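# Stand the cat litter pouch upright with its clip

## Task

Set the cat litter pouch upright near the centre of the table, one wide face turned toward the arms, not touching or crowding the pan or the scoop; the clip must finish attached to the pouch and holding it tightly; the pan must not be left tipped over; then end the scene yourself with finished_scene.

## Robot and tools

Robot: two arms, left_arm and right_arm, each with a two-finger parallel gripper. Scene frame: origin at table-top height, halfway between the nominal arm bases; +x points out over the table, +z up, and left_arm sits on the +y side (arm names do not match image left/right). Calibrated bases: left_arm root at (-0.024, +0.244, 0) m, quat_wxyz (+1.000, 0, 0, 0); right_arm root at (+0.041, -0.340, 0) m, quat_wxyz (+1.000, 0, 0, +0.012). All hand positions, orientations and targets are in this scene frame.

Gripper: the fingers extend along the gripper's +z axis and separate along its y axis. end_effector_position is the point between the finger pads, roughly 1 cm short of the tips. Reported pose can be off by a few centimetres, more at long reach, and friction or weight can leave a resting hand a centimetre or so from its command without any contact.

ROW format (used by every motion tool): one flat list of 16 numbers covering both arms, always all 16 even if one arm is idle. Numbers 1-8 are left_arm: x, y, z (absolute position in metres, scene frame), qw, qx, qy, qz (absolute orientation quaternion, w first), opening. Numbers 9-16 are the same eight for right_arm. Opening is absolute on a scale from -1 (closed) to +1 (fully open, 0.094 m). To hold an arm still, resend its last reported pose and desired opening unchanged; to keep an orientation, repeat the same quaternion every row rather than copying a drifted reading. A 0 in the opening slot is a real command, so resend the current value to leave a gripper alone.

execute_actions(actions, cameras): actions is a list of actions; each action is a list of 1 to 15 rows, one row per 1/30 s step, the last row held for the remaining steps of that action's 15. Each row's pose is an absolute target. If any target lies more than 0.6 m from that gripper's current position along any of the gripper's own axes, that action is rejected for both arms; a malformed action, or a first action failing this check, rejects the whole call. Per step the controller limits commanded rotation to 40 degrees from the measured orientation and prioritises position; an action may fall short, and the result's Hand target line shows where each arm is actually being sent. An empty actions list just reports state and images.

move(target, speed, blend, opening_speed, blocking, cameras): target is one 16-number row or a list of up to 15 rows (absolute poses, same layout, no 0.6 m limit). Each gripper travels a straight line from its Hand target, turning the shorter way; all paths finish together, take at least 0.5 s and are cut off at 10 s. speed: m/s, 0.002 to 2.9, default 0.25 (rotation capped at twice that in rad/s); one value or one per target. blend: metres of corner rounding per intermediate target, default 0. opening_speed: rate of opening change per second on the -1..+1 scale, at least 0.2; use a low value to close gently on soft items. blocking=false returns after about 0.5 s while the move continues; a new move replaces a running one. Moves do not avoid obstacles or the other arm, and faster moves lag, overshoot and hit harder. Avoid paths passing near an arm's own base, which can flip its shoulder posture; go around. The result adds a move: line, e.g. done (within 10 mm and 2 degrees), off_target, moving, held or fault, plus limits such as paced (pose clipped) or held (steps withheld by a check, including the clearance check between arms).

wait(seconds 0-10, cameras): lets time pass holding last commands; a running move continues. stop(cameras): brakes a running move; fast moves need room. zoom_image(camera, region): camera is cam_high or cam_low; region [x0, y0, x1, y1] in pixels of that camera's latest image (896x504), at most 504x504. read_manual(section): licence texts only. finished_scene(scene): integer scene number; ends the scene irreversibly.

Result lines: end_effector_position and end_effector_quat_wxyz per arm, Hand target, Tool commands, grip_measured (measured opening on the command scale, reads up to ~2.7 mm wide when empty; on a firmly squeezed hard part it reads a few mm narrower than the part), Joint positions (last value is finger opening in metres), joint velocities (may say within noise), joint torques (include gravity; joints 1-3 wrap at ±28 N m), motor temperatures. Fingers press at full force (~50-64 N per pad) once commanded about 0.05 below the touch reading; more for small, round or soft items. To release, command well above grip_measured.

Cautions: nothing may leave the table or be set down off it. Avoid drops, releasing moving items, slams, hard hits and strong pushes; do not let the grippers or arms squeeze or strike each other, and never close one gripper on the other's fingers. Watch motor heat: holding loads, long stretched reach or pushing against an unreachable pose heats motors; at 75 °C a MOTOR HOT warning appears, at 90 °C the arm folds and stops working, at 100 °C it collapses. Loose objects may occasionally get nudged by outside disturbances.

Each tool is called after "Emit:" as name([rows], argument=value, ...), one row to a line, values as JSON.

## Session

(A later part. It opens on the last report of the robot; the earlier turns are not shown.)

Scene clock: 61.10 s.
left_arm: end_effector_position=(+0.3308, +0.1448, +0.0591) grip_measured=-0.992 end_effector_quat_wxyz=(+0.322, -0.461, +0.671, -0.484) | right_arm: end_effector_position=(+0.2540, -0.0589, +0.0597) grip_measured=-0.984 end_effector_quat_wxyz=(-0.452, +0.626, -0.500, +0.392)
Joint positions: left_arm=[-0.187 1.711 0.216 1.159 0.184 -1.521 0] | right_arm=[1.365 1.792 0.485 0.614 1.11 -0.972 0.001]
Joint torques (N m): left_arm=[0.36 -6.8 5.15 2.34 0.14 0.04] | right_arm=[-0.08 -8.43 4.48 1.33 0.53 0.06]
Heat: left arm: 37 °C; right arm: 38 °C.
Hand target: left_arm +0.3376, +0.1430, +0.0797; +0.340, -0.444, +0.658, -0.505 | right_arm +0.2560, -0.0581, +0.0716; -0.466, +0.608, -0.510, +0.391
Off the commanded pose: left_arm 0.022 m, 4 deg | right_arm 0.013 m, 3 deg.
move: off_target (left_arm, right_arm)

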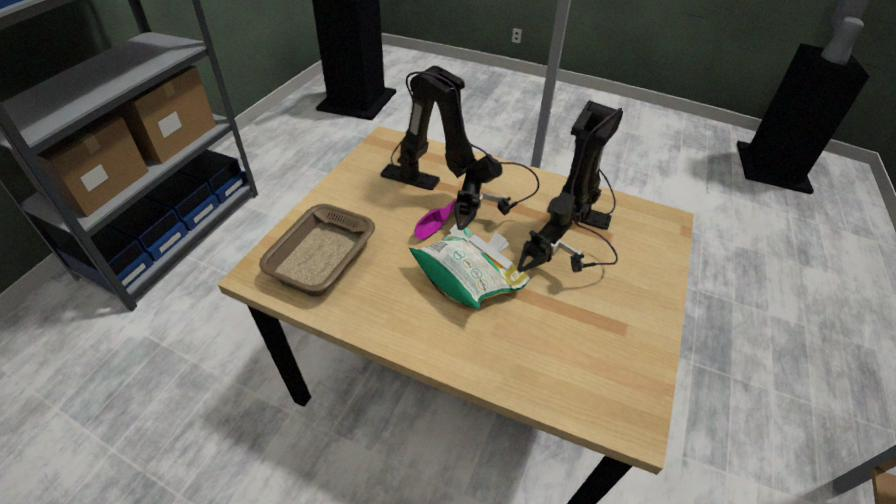

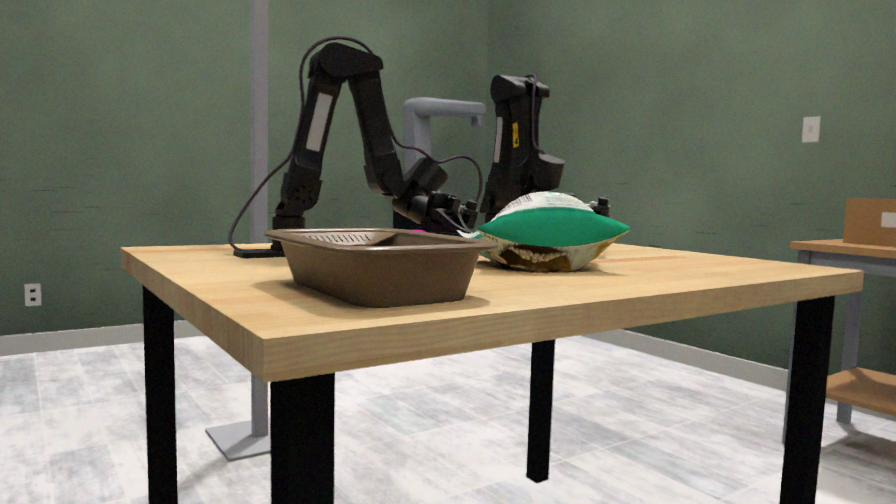

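Emit:
move(target=[0.365,0.131,0.16,0.2140,-0.5166,0.7659,-0.3173,-1,0.287,-0.071,0.157,0.4168,-0.5840,0.6773,-0.1626,-1], speed=0.05, cameras=["all"])

Emit:
zoom_image(camera="cam_high", region=[420, 190, 560, 310])

Scene clock: 68.10 s.
left_arm: end_effector_position=(+0.3533, +0.1329, +0.1395) grip_measured=-0.993 end_effector_quat_wxyz=(+0.192, -0.527, +0.771, -0.303) | right_arm: end_effector_position=(+0.2814, -0.0802, +0.1318) grip_measured=-0.985 end_effector_quat_wxyz=(+0.385, -0.606, +0.672, -0.179)
Joint positions: left_arm=[-0.238 1.428 0.966 -0.381 0.112 -1.48 0] | right_arm=[1.08 1.34 0.795 -0.332 0.588 -0.582 0.001]
Joint torques (N m): left_arm=[-0.18 -5.48 11.21 1.66 -0.12 0.12] | right_arm=[-0.49 -6.71 10.02 1.33 0.15 0.16]
Heat: left arm: 39 °C; right arm: 38 °C.
Hand target: left_arm +0.3641, +0.1312, +0.1601; +0.214, -0.517, +0.766, -0.317 | right_arm +0.2866, -0.0719, +0.1571; +0.417, -0.584, +0.677, -0.163
Off the commanded pose: left_arm 0.024 m, 3 deg | right_arm 0.027 m, 5 deg.
move: off_target (left_arm, right_arm)

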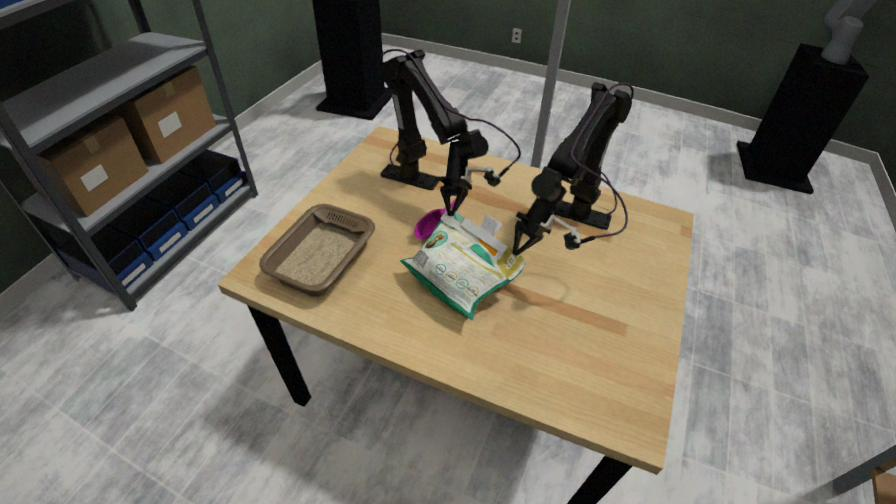

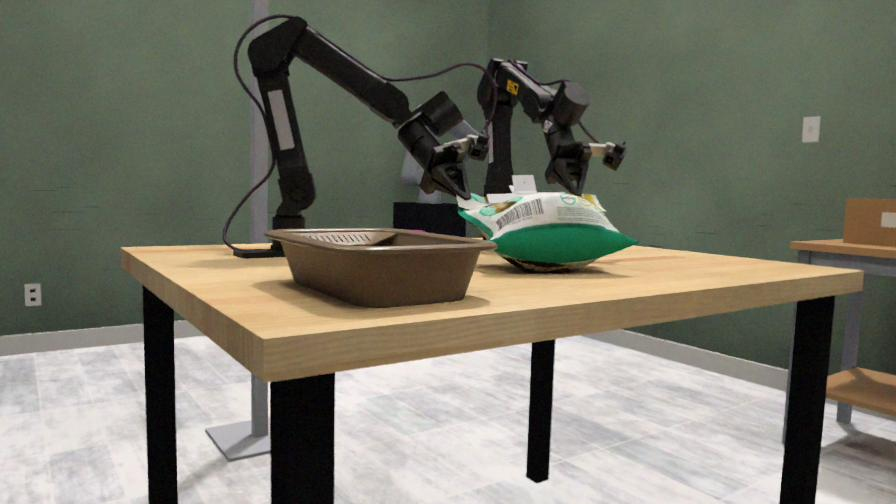

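Scaled by 3.600.

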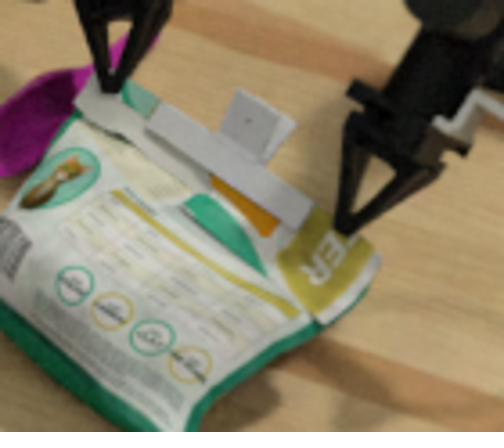

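Emit:
move(target=[0.385,0.122,0.26,0,-0.5592,0.8290,0,-1,0.309,-0.082,0.26,0.2285,-0.5375,0.7969,0.1541,-1], speed=0.05, cameras=["all"])

Emit:
zoom_image(camera="cam_high", region=[400, 170, 560, 330])

Scene clock: 76.60 s.
left_arm: end_effector_position=(+0.3764, +0.1225, +0.2347) grip_measured=-0.993 end_effector_quat_wxyz=(+0.064, -0.557, +0.822, -0.098) | right_arm: end_effector_position=(+0.2998, -0.0931, +0.2343) grip_measured=-0.985 end_effector_quat_wxyz=(+0.186, -0.539, +0.810, +0.136)
Joint positions: left_arm=[-0.286 2.046 2.315 -1.606 0.026 -1.479 0] | right_arm=[0.611 1.572 1.636 -1.238 -0.25 -0.488 0.001]
Joint torques (N m): left_arm=[-0.43 -11.26 10.28 1.05 -0.31 -0.09] | right_arm=[-0.77 -6.93 11.02 1.13 -0.59 -0.03]
Heat: left arm: 40 °C; right arm: 38 °C.
Hand target: left_arm +0.3838, +0.1223, +0.2591; +0.101, -0.553, +0.817, -0.127 | right_arm +0.3078, -0.0833, +0.2602; +0.229, -0.538, +0.797, +0.154
Off the commanded pose: left_arm 0.027 m, 13 deg | right_arm 0.029 m, 5 deg.
joint read past its limit (left arm) — joint 4 (wrist pitch), lower limit.
joint sent to its limit (left arm) — joint 4 (wrist pitch), lower limit. The joint targets are off in orientation, not in position.
move: off_target (left_arm, right_arm)

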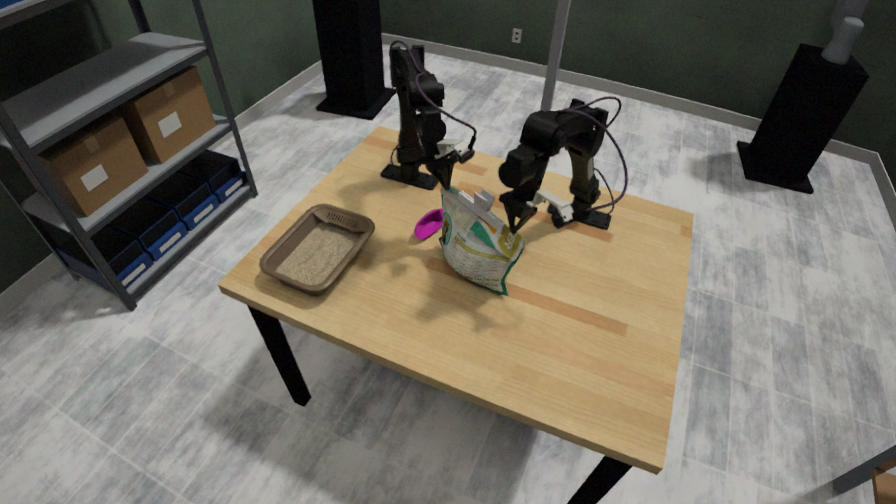

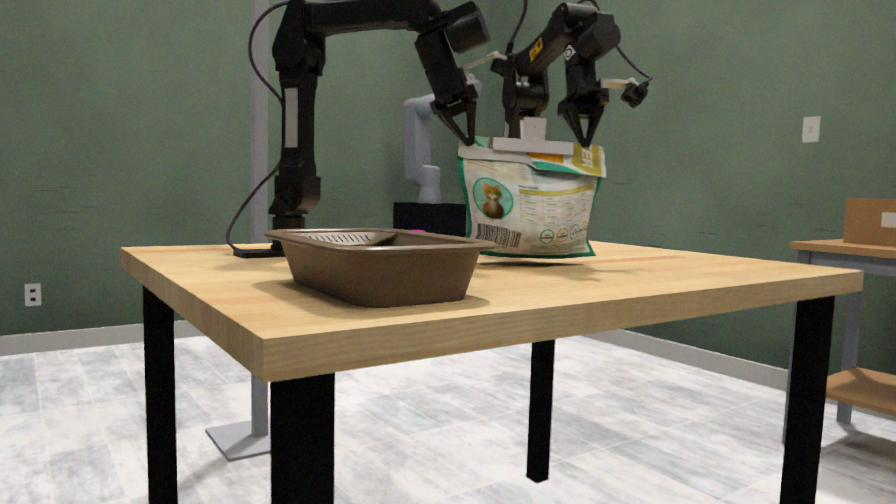

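Scaled by 3.150.

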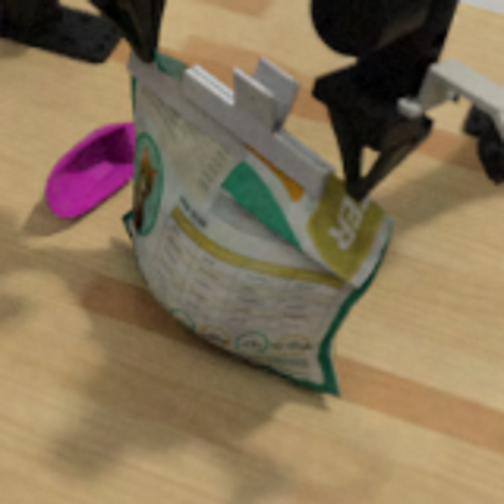

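Emit:
move([
  [0.375,0.125,0.28,0.0585,-0.556,0.8244,-0.0868,-1,0.30,-0.082,0.28,0.2285,-0.5375,0.7969,0.1541,-1],
  [0.302,0.130,0.28,0.074,-0.7032,0.7032,-0.074,-1,0.304,-0.082,0.28,0.1949,-0.6797,0.6797,0.1949,-1],
], speed=[0.05,0.06], cameras=["all"])

Emit:
zoom_image(camera="cam_high", region=[400, 170, 560, 330])

Scene clock: 81.80 s.
left_arm: end_effector_position=(+0.3047, +0.1315, +0.2573) grip_measured=-0.993 end_effector_quat_wxyz=(-0.077, +0.701, -0.703, +0.088) | right_arm: end_effector_position=(+0.2994, -0.0962, +0.2581) grip_measured=-0.985 end_effector_quat_wxyz=(-0.152, +0.679, -0.698, -0.172)
Joint positions: left_arm=[-0.369 1.766 2.029 -1.609 -0.069 -1.929 0] | right_arm=[0.532 1.74 1.938 -1.53 -0.401 -0.939 0.001]
Joint torques (N m): left_arm=[-0.65 -11.28 6.24 1.1 -0.14 -0.07] | right_arm=[-0.55 -7.54 10.02 0.82 -1.07 -0.09]
Motor temperatures (°C): left_arm=[30 41 40 36 29 30 28] | right_arm=[27 39 39 34 27 27 29]
Heat: left arm: 41 °C; right arm: 39 °C.
Hand target: left_arm +0.3021, +0.1301, +0.2788; -0.097, +0.697, -0.700, +0.125 | right_arm +0.3028, -0.0834, +0.2802; -0.195, +0.680, -0.679, -0.194
Off the commanded pose: left_arm 0.023 m, 2 deg | right_arm 0.026 m, 6 deg.
joint read past its limit (left arm) — joint 4 (wrist pitch), lower limit.
joint sent to its limit (left arm) — joint 4 (wrist pitch), lower limit. The joint targets are off in orientation, not in position.
move: off_target (left_arm, right_arm)

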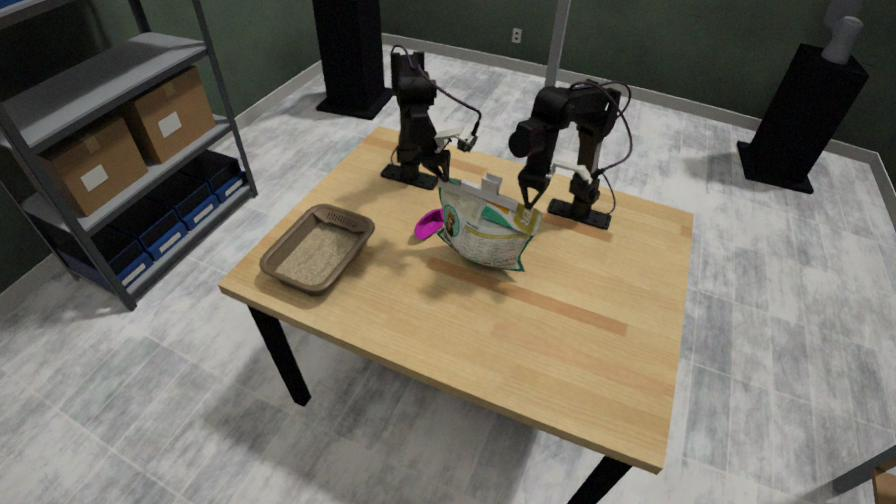

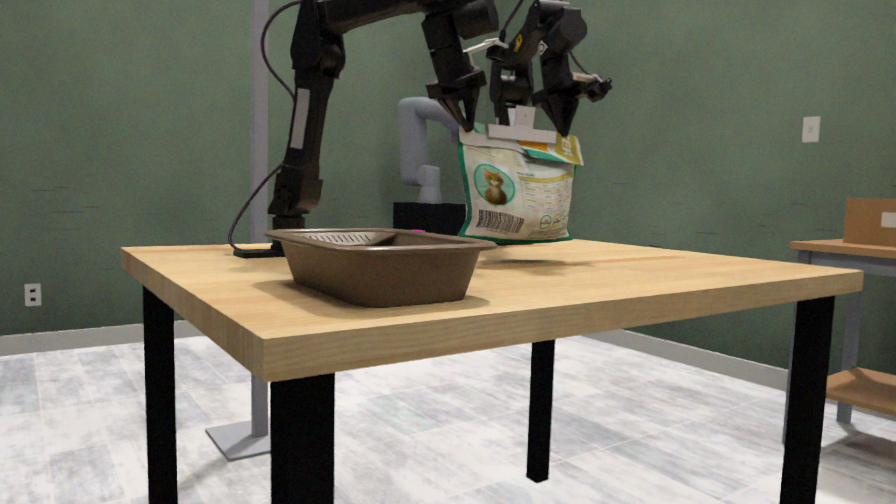

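Scaled by 3.150.

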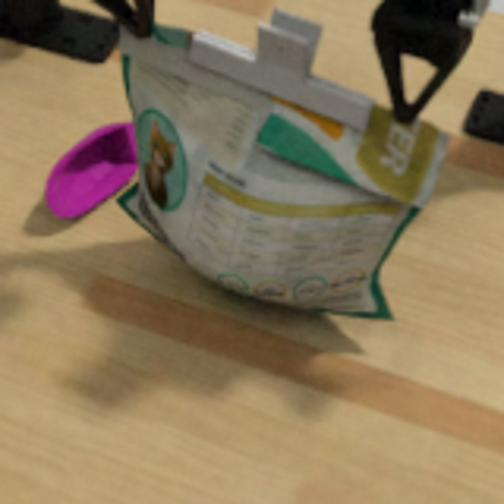

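Emit:
move(target=[0.302,0.145,0.245,0.074,-0.7032,0.7032,-0.074,-1,0.304,-0.067,0.245,0.1949,-0.6797,0.6797,0.1949,-1], speed=0.04, cameras=["all"])

Emit:
zoom_image(camera="cam_low", region=[420, 100, 660, 300])

Scene clock: 83.80 s.
left_arm: end_effector_position=(+0.2971, +0.1459, +0.2335) grip_measured=-0.993 end_effector_quat_wxyz=(-0.060, +0.706, -0.704, +0.046) | right_arm: end_effector_position=(+0.3063, -0.0812, +0.2288) grip_measured=-0.985 end_effector_quat_wxyz=(-0.155, +0.678, -0.697, -0.174)
Joint positions: left_arm=[-0.336 1.766 1.941 -1.609 -0.068 -1.905 0] | right_arm=[0.557 1.74 1.809 -1.385 -0.4 -0.911 0.001]
Joint torques (N m): left_arm=[0.09 -9.16 6.38 0.96 -0.07 0.06] | right_arm=[0.88 -10.21 5.53 1.05 -0.96 0.05]
Heat: left arm: 41 °C; right arm: 39 °C.
Hand target: left_arm +0.3019, +0.1450, +0.2449; -0.074, +0.703, -0.703, +0.074 | right_arm +0.3033, -0.0680, +0.2454; -0.193, +0.681, -0.679, -0.195
Off the commanded pose: left_arm 0.013 m, 4 deg | right_arm 0.022 m, 5 deg.
joint read past its limit (left arm) — joint 4 (wrist pitch), lower limit.
move: off_target (left_arm, right_arm)

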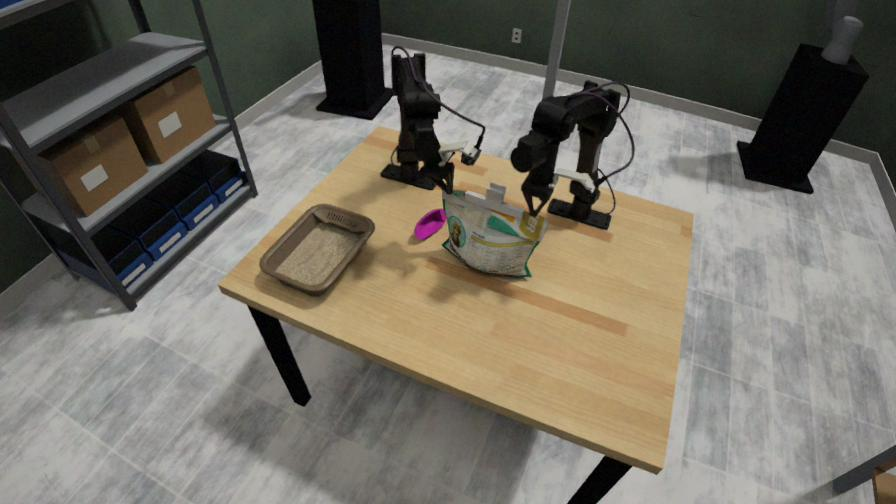

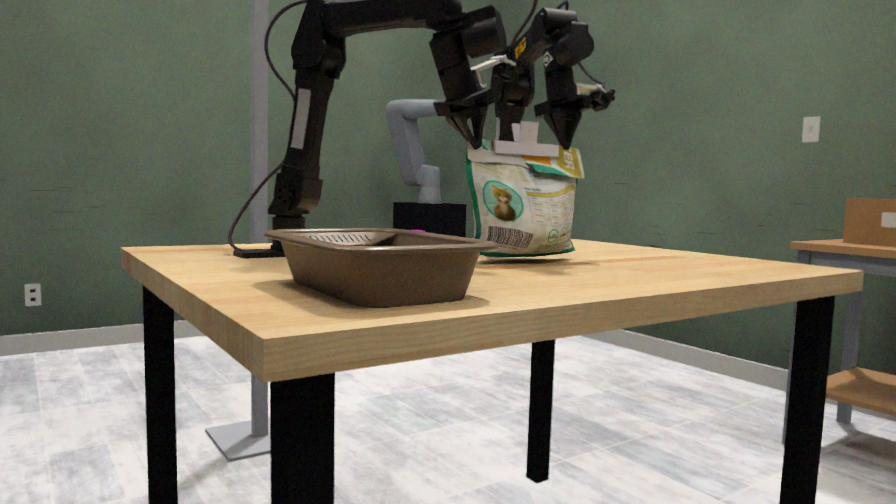

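Scaled by 2.100.

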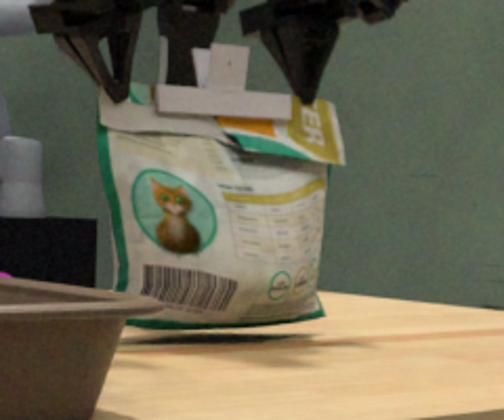

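Emit:
move(target=[0.302,0.145,0.215,0.074,-0.7032,0.7032,-0.074,-1,0.304,-0.067,0.215,0.1949,-0.6797,0.6797,0.1949,-1], speed=0.03, cameras=["all"])

Emit:
zoom_image(camera="cam_low", region=[420, 100, 660, 300])

Emit:
zoom_image(camera="cam_high", region=[400, 170, 560, 330])

Scene clock: 85.40 s.
left_arm: end_effector_position=(+0.2983, +0.1453, +0.2067) grip_measured=-0.993 end_effector_quat_wxyz=(-0.061, +0.706, -0.704, +0.051) | right_arm: end_effector_position=(+0.3073, -0.0800, +0.2037) grip_measured=-0.985 end_effector_quat_wxyz=(-0.163, +0.678, -0.695, -0.174)
Joint positions: left_arm=[-0.336 1.722 1.773 -1.478 -0.067 -1.904 0] | right_arm=[0.557 1.705 1.661 -1.256 -0.403 -0.91 0.001]
Joint torques (N m): left_arm=[0.1 -9.37 5.53 0.98 -0.08 0.05] | right_arm=[0.83 -9.76 4.88 1.14 -0.88 0.04]
Heat: left arm: 41 °C; right arm: 39 °C.
Hand target: left_arm +0.3019, +0.1451, +0.2151; -0.074, +0.703, -0.703, +0.073 | right_arm +0.3036, -0.0677, +0.2153; -0.193, +0.681, -0.679, -0.195
Off the commanded pose: left_arm 0.009 m, 3 deg | right_arm 0.018 m, 5 deg.
move: off_target (left_arm, right_arm)

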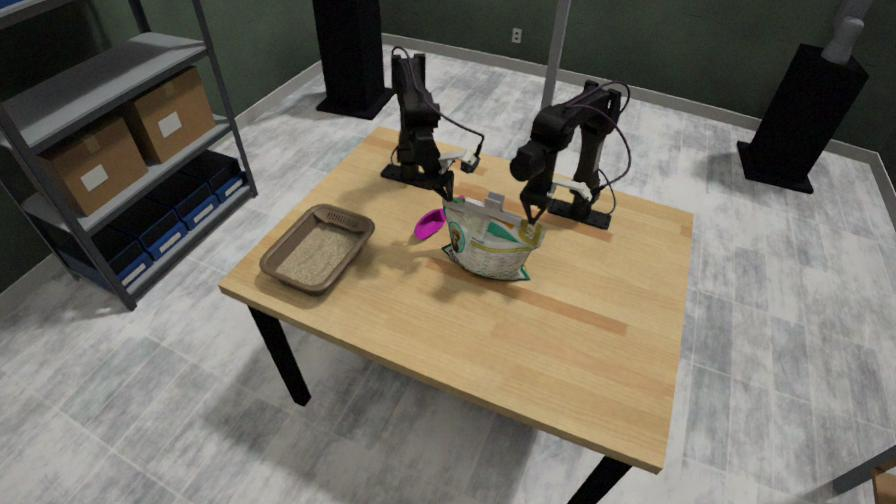

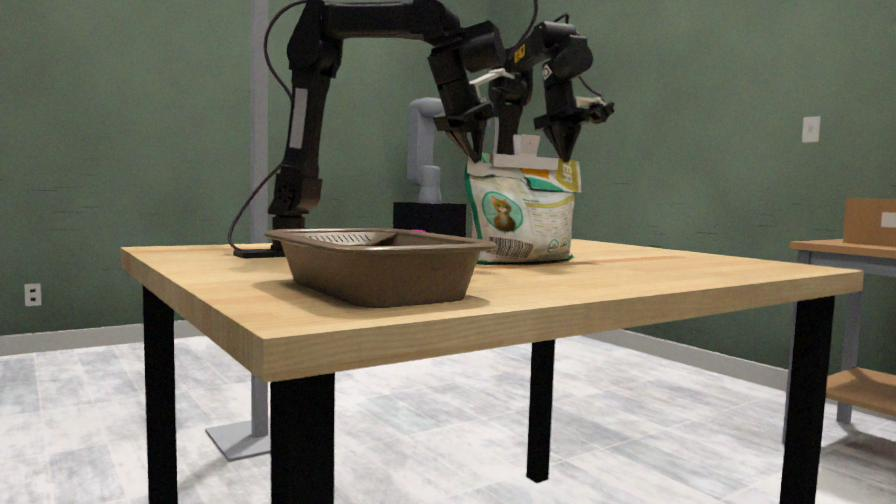

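Scaled by 2.100.

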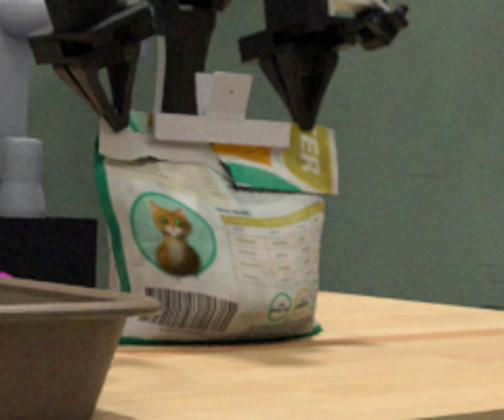

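Scaled by 3.150.

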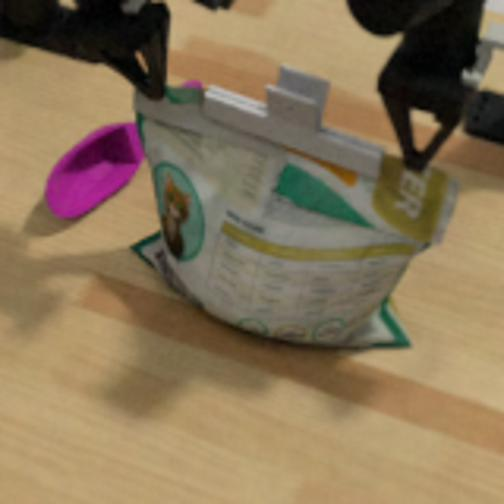

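Emit:
move(target=[0.303,0.145,0.195,0.074,-0.7032,0.7032,-0.074,-1,0.300,-0.067,0.197,0.1949,-0.6797,0.6797,0.1949,-1], speed=0.03, cameras=["all"])

Emit:
zoom_image(camera="cam_low", region=[420, 100, 660, 300])

Emit:
zoom_image(camera="cam_high", region=[400, 170, 560, 330])

Scene clock: 86.63 s.
left_arm: end_effector_position=(+0.3014, +0.1442, +0.1905) grip_measured=-0.993 end_effector_quat_wxyz=(-0.066, +0.705, -0.703, +0.060) | right_arm: end_effector_position=(+0.3049, -0.0771, +0.1900) grip_measured=-0.985 end_effector_quat_wxyz=(-0.174, +0.678, -0.692, -0.179)
Joint positions: left_arm=[-0.336 1.697 1.676 -1.384 -0.067 -1.904 0] | right_arm=[0.562 1.675 1.562 -1.163 -0.416 -0.903 0.001]
Joint torques (N m): left_arm=[0.29 -8.85 5.38 0.99 -0.06 0.06] | right_arm=[1.28 -9.39 5.18 1.05 -0.74 0.1]
Heat: left arm: 41 °C; right arm: 39 °C.
Hand target: left_arm +0.3030, +0.1450, +0.1951; -0.074, +0.703, -0.703, +0.074 | right_arm +0.2998, -0.0673, +0.1971; -0.194, +0.680, -0.679, -0.195
Off the commanded pose: left_arm 0.005 m, 2 deg | right_arm 0.013 m, 3 deg.
move: off_target (right_arm)

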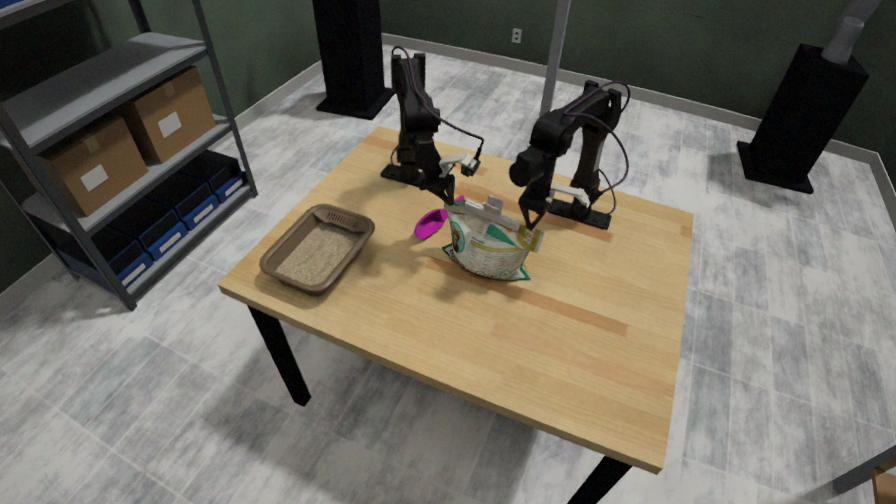

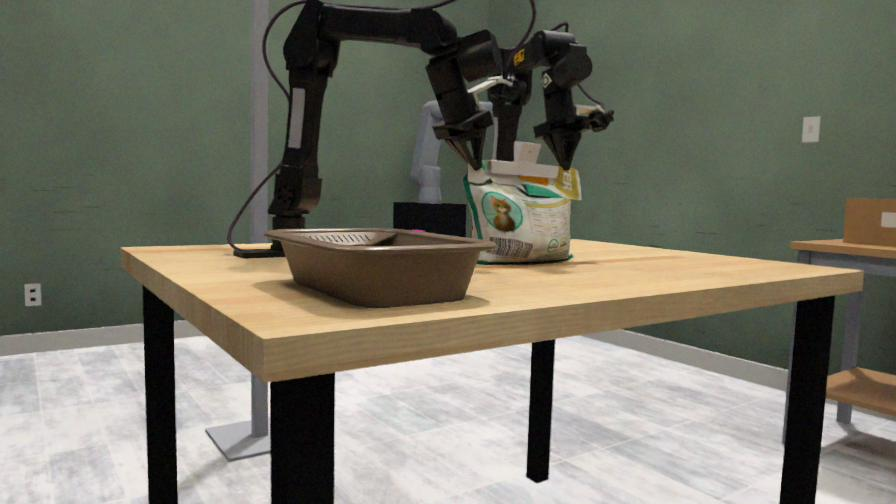

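Scaled by 2.100.

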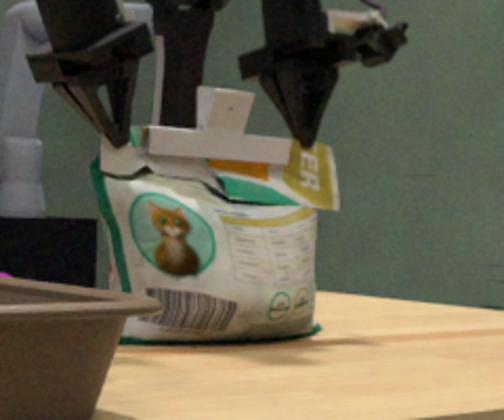

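Scaled by 3.150.

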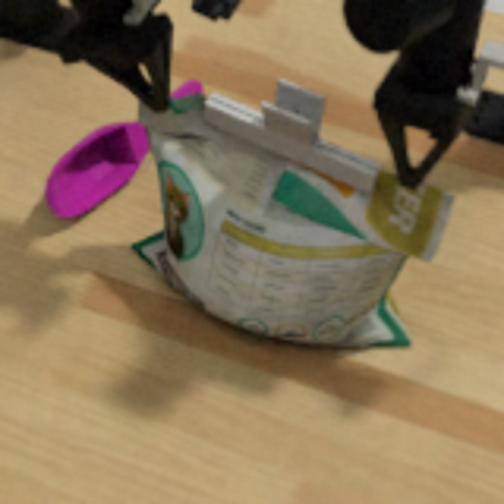

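Emit:
move([
  [0.298,0.145,0.185,0.074,-0.7032,0.7032,-0.074,-1,0.295,-0.067,0.187,0.1949,-0.6797,0.6797,0.1949,-1],
  [0.298,0.145,0.178,0.074,-0.7032,0.7032,-0.074,-1,0.295,-0.067,0.180,0.1949,-0.6797,0.6797,0.1949,-1],
], speed=0.03, cameras=["all"])

Emit:
zoom_image(camera="cam_low", region=[420, 100, 660, 300])

Emit:
zoom_image(camera="cam_high", region=[400, 170, 560, 330])

Scene clock: 87.97 s.
left_arm: end_effector_position=(+0.2976, +0.1452, +0.1780) grip_measured=-0.993 end_effector_quat_wxyz=(-0.068, +0.705, -0.703, +0.067) | right_arm: end_effector_position=(+0.3000, -0.0750, +0.1800) grip_measured=-0.985 end_effector_quat_wxyz=(-0.185, +0.678, -0.688, -0.181)
Joint positions: left_arm=[-0.336 1.657 1.578 -1.311 -0.065 -1.904 0] | right_arm=[0.571 1.639 1.474 -1.084 -0.422 -0.892 0.001]
Joint torques (N m): left_arm=[-0.13 -7.79 4.9 1.02 -0.12 0.04] | right_arm=[1.28 -7.87 4.44 1.02 -0.61 0.07]
Heat: left arm: 40 °C; right arm: 40 °C.
Hand target: left_arm +0.2980, +0.1450, +0.1781; -0.074, +0.703, -0.703, +0.074 | right_arm +0.2949, -0.0673, +0.1802; -0.194, +0.680, -0.680, -0.195
Off the commanded pose: left_arm 0.000 m, 1 deg | right_arm 0.009 m, 2 deg.
move: done

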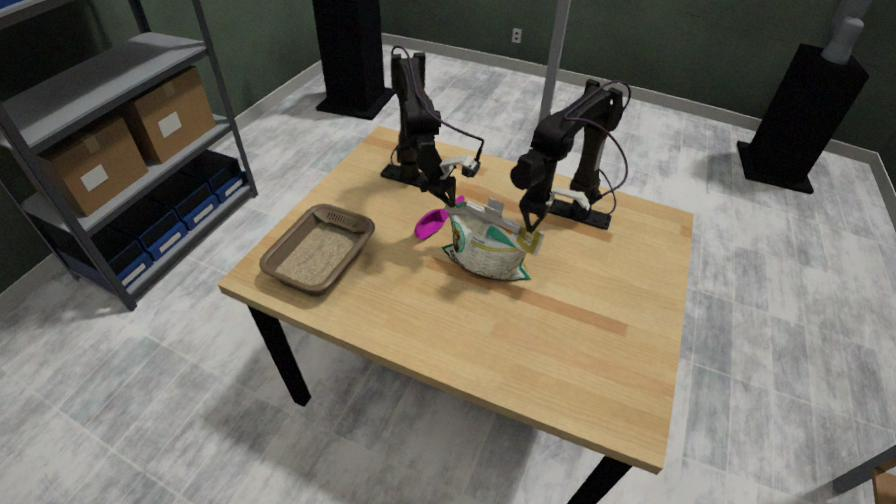

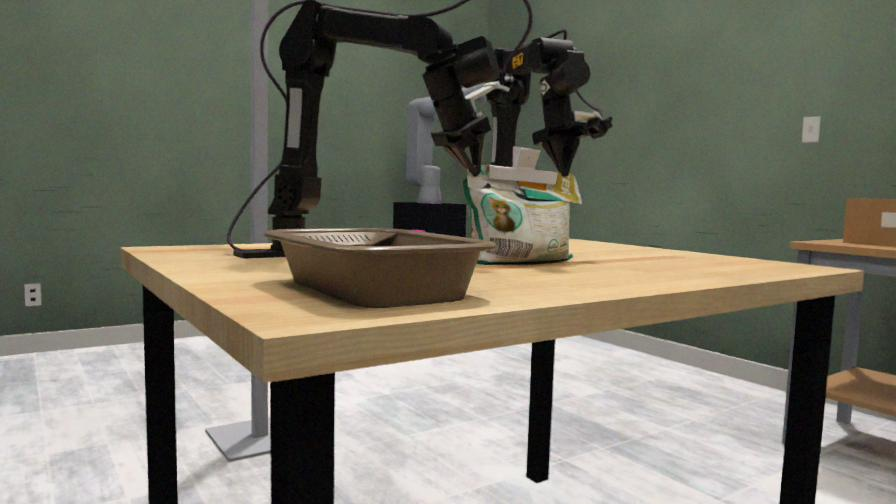

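Scaled by 2.100.

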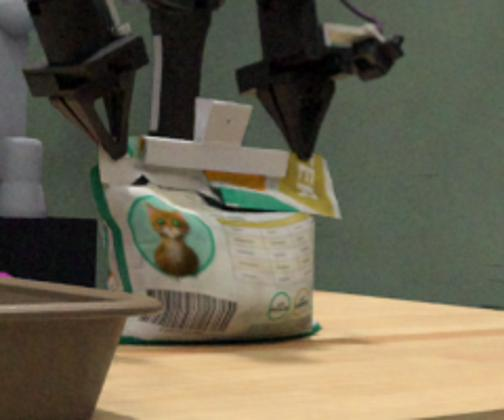

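Scaled by 3.150.

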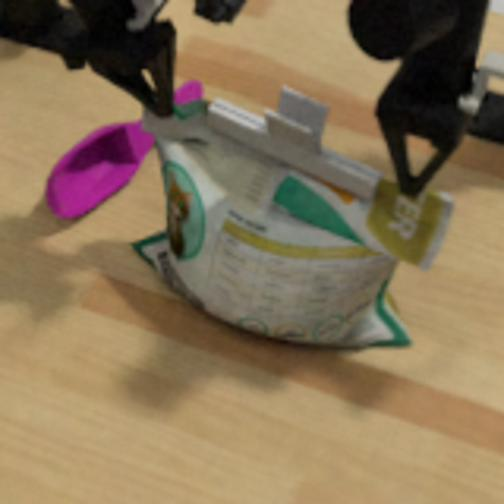

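Emit:
move(target=[0.296,0.145,0.163,0.074,-0.7032,0.7032,-0.074,-1,0.293,-0.069,0.165,0.1949,-0.6797,0.6797,0.1949,-1], speed=0.03, cameras=["all"])

Emit:
zoom_image(camera="cam_low", region=[420, 100, 660, 300])

Emit:
zoom_image(camera="cam_high", region=[400, 170, 560, 330])

Scene clock: 88.97 s.
left_arm: end_effector_position=(+0.2978, +0.1455, +0.1640) grip_measured=-0.993 end_effector_quat_wxyz=(-0.071, +0.705, -0.702, +0.071) | right_arm: end_effector_position=(+0.2993, -0.0728, +0.1702) grip_measured=-0.985 end_effector_quat_wxyz=(-0.197, +0.678, -0.683, -0.185)
Joint positions: left_arm=[-0.336 1.641 1.503 -1.242 -0.067 -1.904 0] | right_arm=[0.571 1.62 1.404 -1.01 -0.435 -0.892 0.001]
Joint torques (N m): left_arm=[-0.42 -7.62 5.04 0.92 -0.06 -0.03] | right_arm=[1.02 -7.19 4.23 0.95 -0.48 0.08]
Heat: left arm: 40 °C; right arm: 40 °C.
Hand target: left_arm +0.2960, +0.1450, +0.1630; -0.074, +0.703, -0.703, +0.074 | right_arm +0.2931, -0.0692, +0.1651; -0.195, +0.680, -0.680, -0.195
Off the commanded pose: left_arm 0.002 m, 1 deg | right_arm 0.009 m, 1 deg.
move: done

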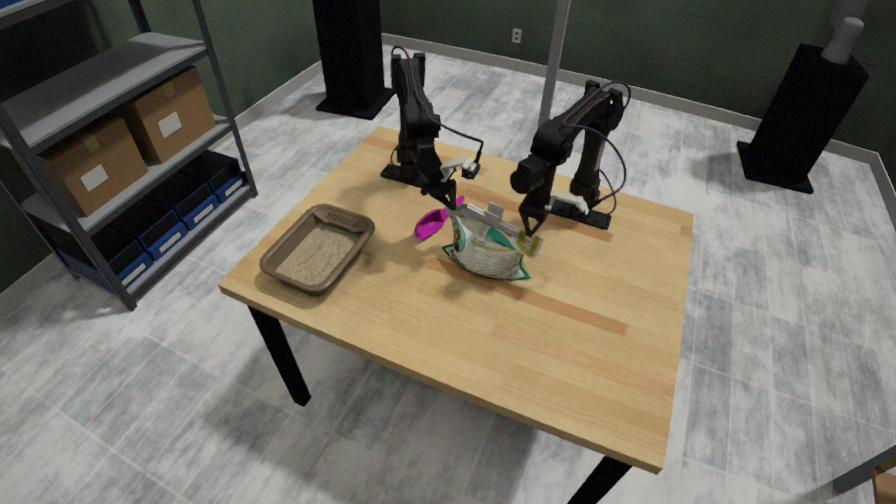

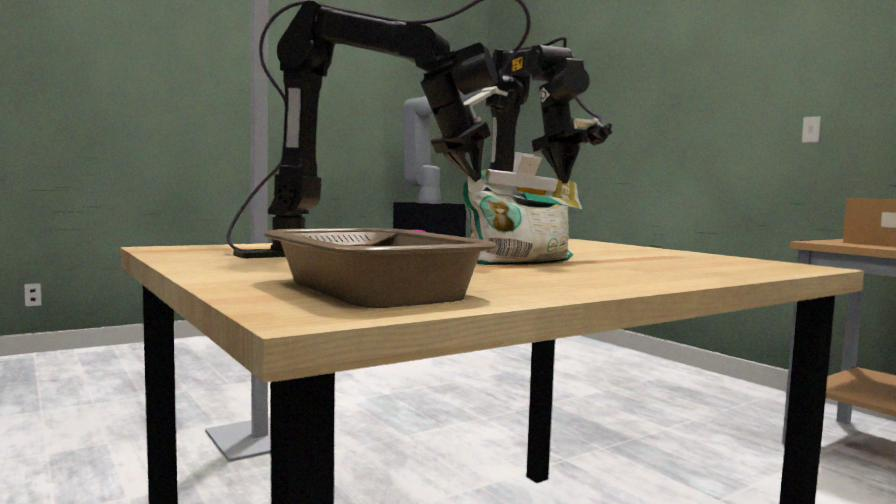

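Scaled by 2.100.

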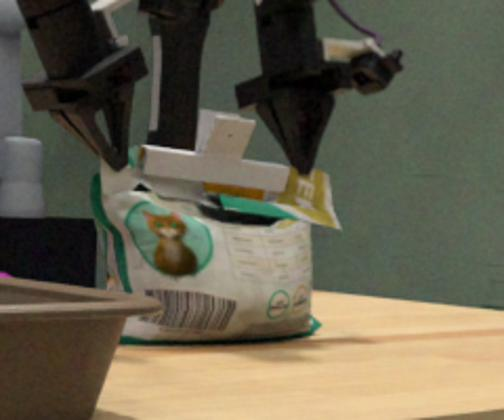

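Scaled by 3.150.

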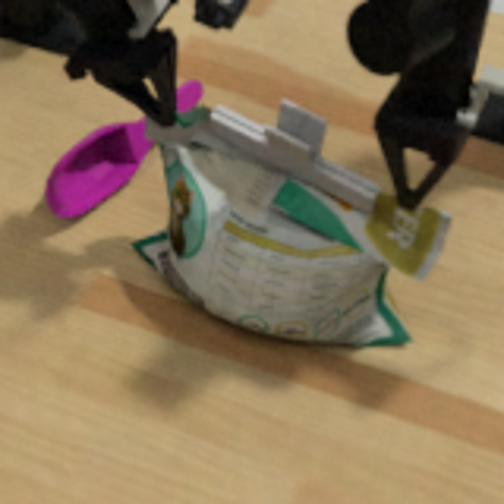

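Emit:
move(target=[0.296,0.145,0.163,0.074,-0.7032,0.7032,-0.074,-0.7,0.293,-0.069,0.165,0.1949,-0.6797,0.6797,0.1949,-0.7], speed=0.03, opening_speed=0.3, cameras=["all"])

Emit:
zoom_image(camera="cam_low", region=[420, 100, 660, 300])

Emit:
zoom_image(camera="cam_high", region=[400, 170, 560, 330])

Scene clock: 90.30 s.
left_arm: end_effector_position=(+0.2992, +0.1451, +0.1626) grip_measured=-0.701 end_effector_quat_wxyz=(-0.073, +0.705, -0.702, +0.073) | right_arm: end_effector_position=(+0.2986, -0.0718, +0.1688) grip_measured=-0.702 end_effector_quat_wxyz=(-0.198, +0.679, -0.682, -0.186)
Joint positions: left_arm=[-0.336 1.641 1.497 -1.231 -0.067 -1.904 0.014] | right_arm=[0.575 1.62 1.398 -1.002 -0.436 -0.891 0.014]
Joint torques (N m): left_arm=[-0.54 -7.38 5.35 0.82 -0.05 0.01] | right_arm=[0.66 -7.42 4.57 0.9 -0.47 0.01]
Heat: left arm: 40 °C; right arm: 40 °C.
Hand target: left_arm +0.2960, +0.1450, +0.1629; -0.074, +0.703, -0.703, +0.074 | right_arm +0.2930, -0.0691, +0.1650; -0.194, +0.680, -0.680, -0.195
Off the commanded pose: left_arm 0.003 m, 0 deg | right_arm 0.007 m, 1 deg.
move: done

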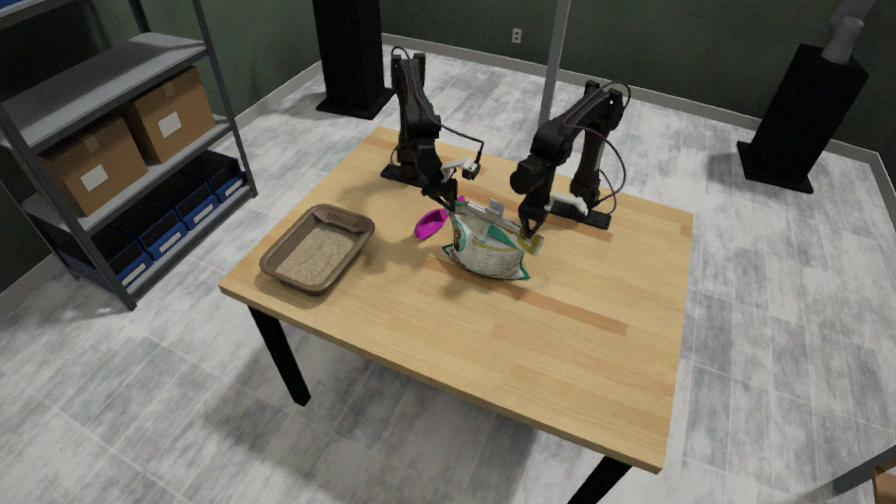

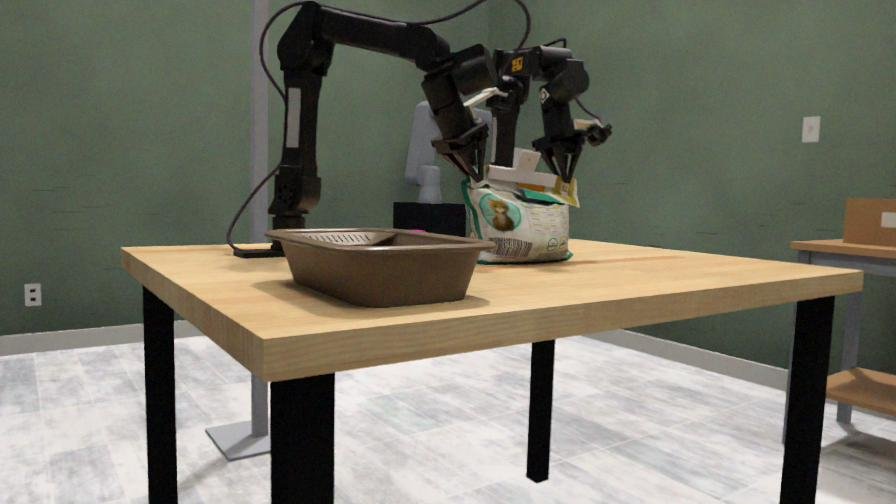

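Scaled by 2.100.

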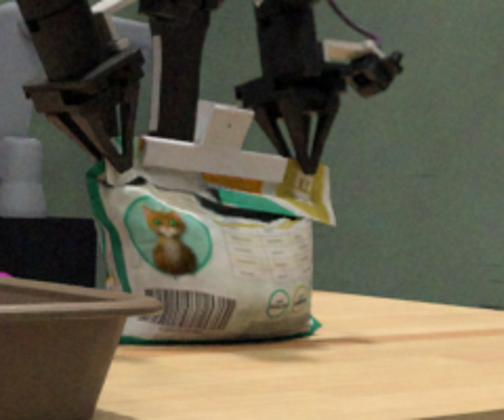

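Scaled by 3.150.

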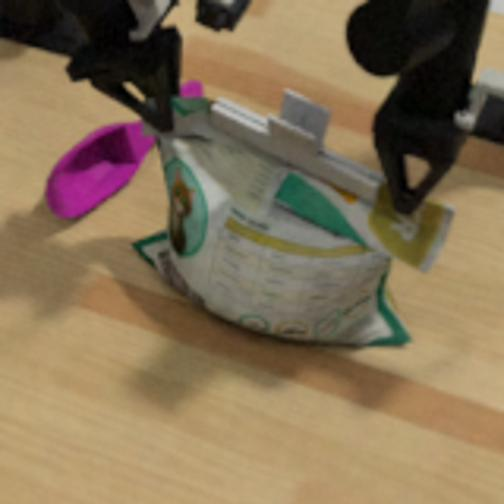

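Stable. Retreat upward along finger direction.

Emit:
move([
  [0.296,0.146,0.21,0.074,-0.7032,0.7032,-0.074,-0.6,0.296,-0.100,0.215,0.1949,-0.6797,0.6797,0.1949,-0.6],
  [0.26,0.20,0.28,0.2796,-0.4843,0.7180,-0.4146,-0.6,0.25,-0.2,0.28,0.1949,-0.6797,0.6797,0.1949,-0.6],
], speed=[0.05,0.2], cameras=["all"])

Emit:
zoom_image(camera="cam_low", region=[420, 100, 660, 300])

Emit:
zoom_image(camera="cam_high", region=[400, 170, 560, 330])

Scene clock: 94.83 s.
left_arm: end_effector_position=(+0.2607, +0.1995, +0.2809) grip_measured=-0.601 end_effector_quat_wxyz=(+0.275, -0.490, +0.717, -0.413) | right_arm: end_effector_position=(+0.2574, -0.1999, +0.2818) grip_measured=-0.602 end_effector_quat_wxyz=(-0.247, +0.667, -0.686, -0.152)
Joint positions: left_arm=[0.084 0.865 0.992 -0.71 0.399 -1.332 0.019] | right_arm=[0.196 1.328 1.595 -1.546 -0.518 -1.246 0.019]
Joint torques (N m): left_arm=[0.46 -1.17 6.24 2 0.17 0.15] | right_arm=[-0.77 -4.22 3.97 0.53 -0.59 -0.1]
Heat: left arm: 39 °C; right arm: 40 °C.
Hand target: left_arm +0.2600, +0.2000, +0.2799; +0.280, -0.484, +0.718, -0.414 | right_arm +0.2502, -0.1995, +0.2795; -0.243, +0.665, -0.687, -0.166
Off the commanded pose: left_arm 0.001 m, 1 deg | right_arm 0.008 m, 8 deg.
joint sent to its limit (right arm) — joint 4 (wrist pitch), lower limit. The joint targets are off in orientation, not in position.
move: off_target (right_arm)

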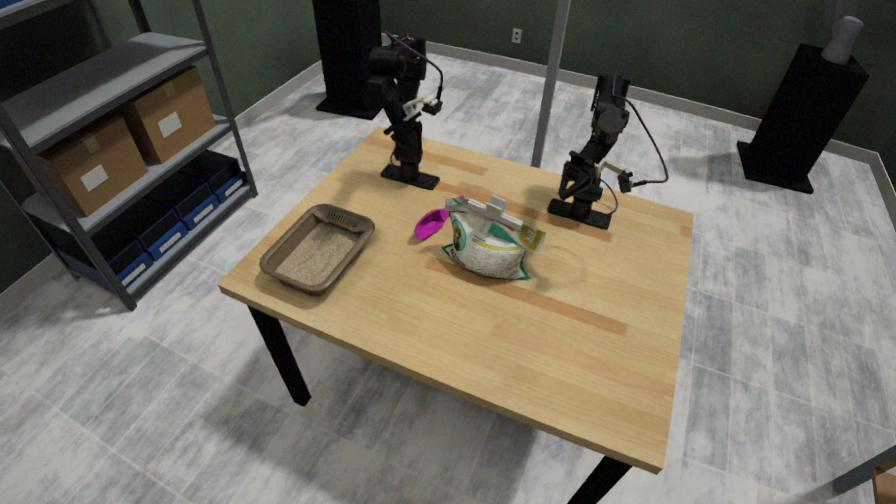

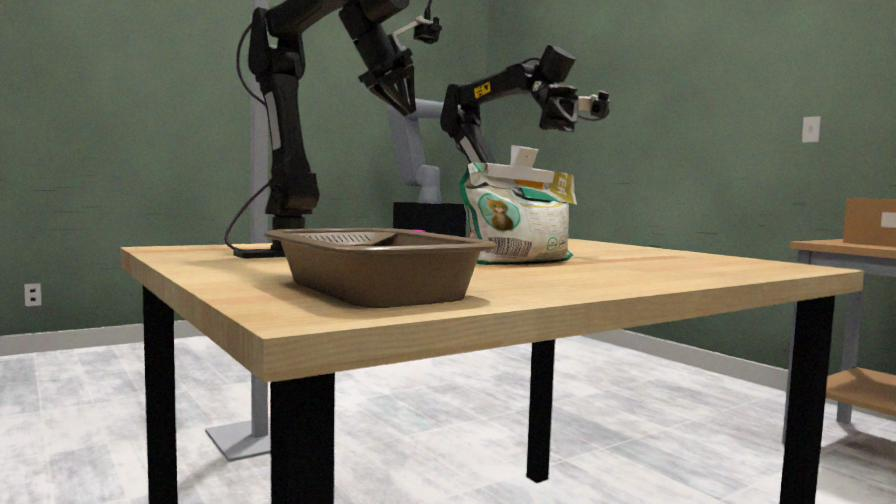

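Scaled by 2.100.

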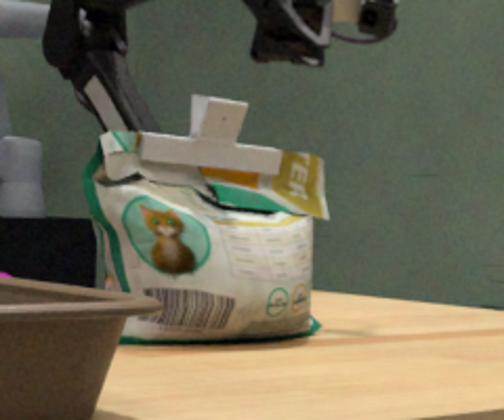

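Scaled by 3.150.

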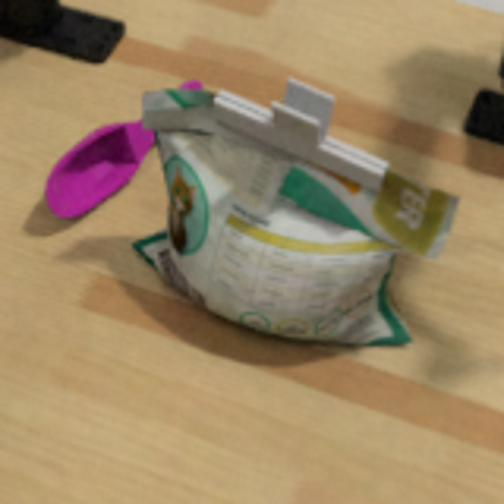

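Emit:
finished_scene(scene=1)

The scene is finished: the task was done.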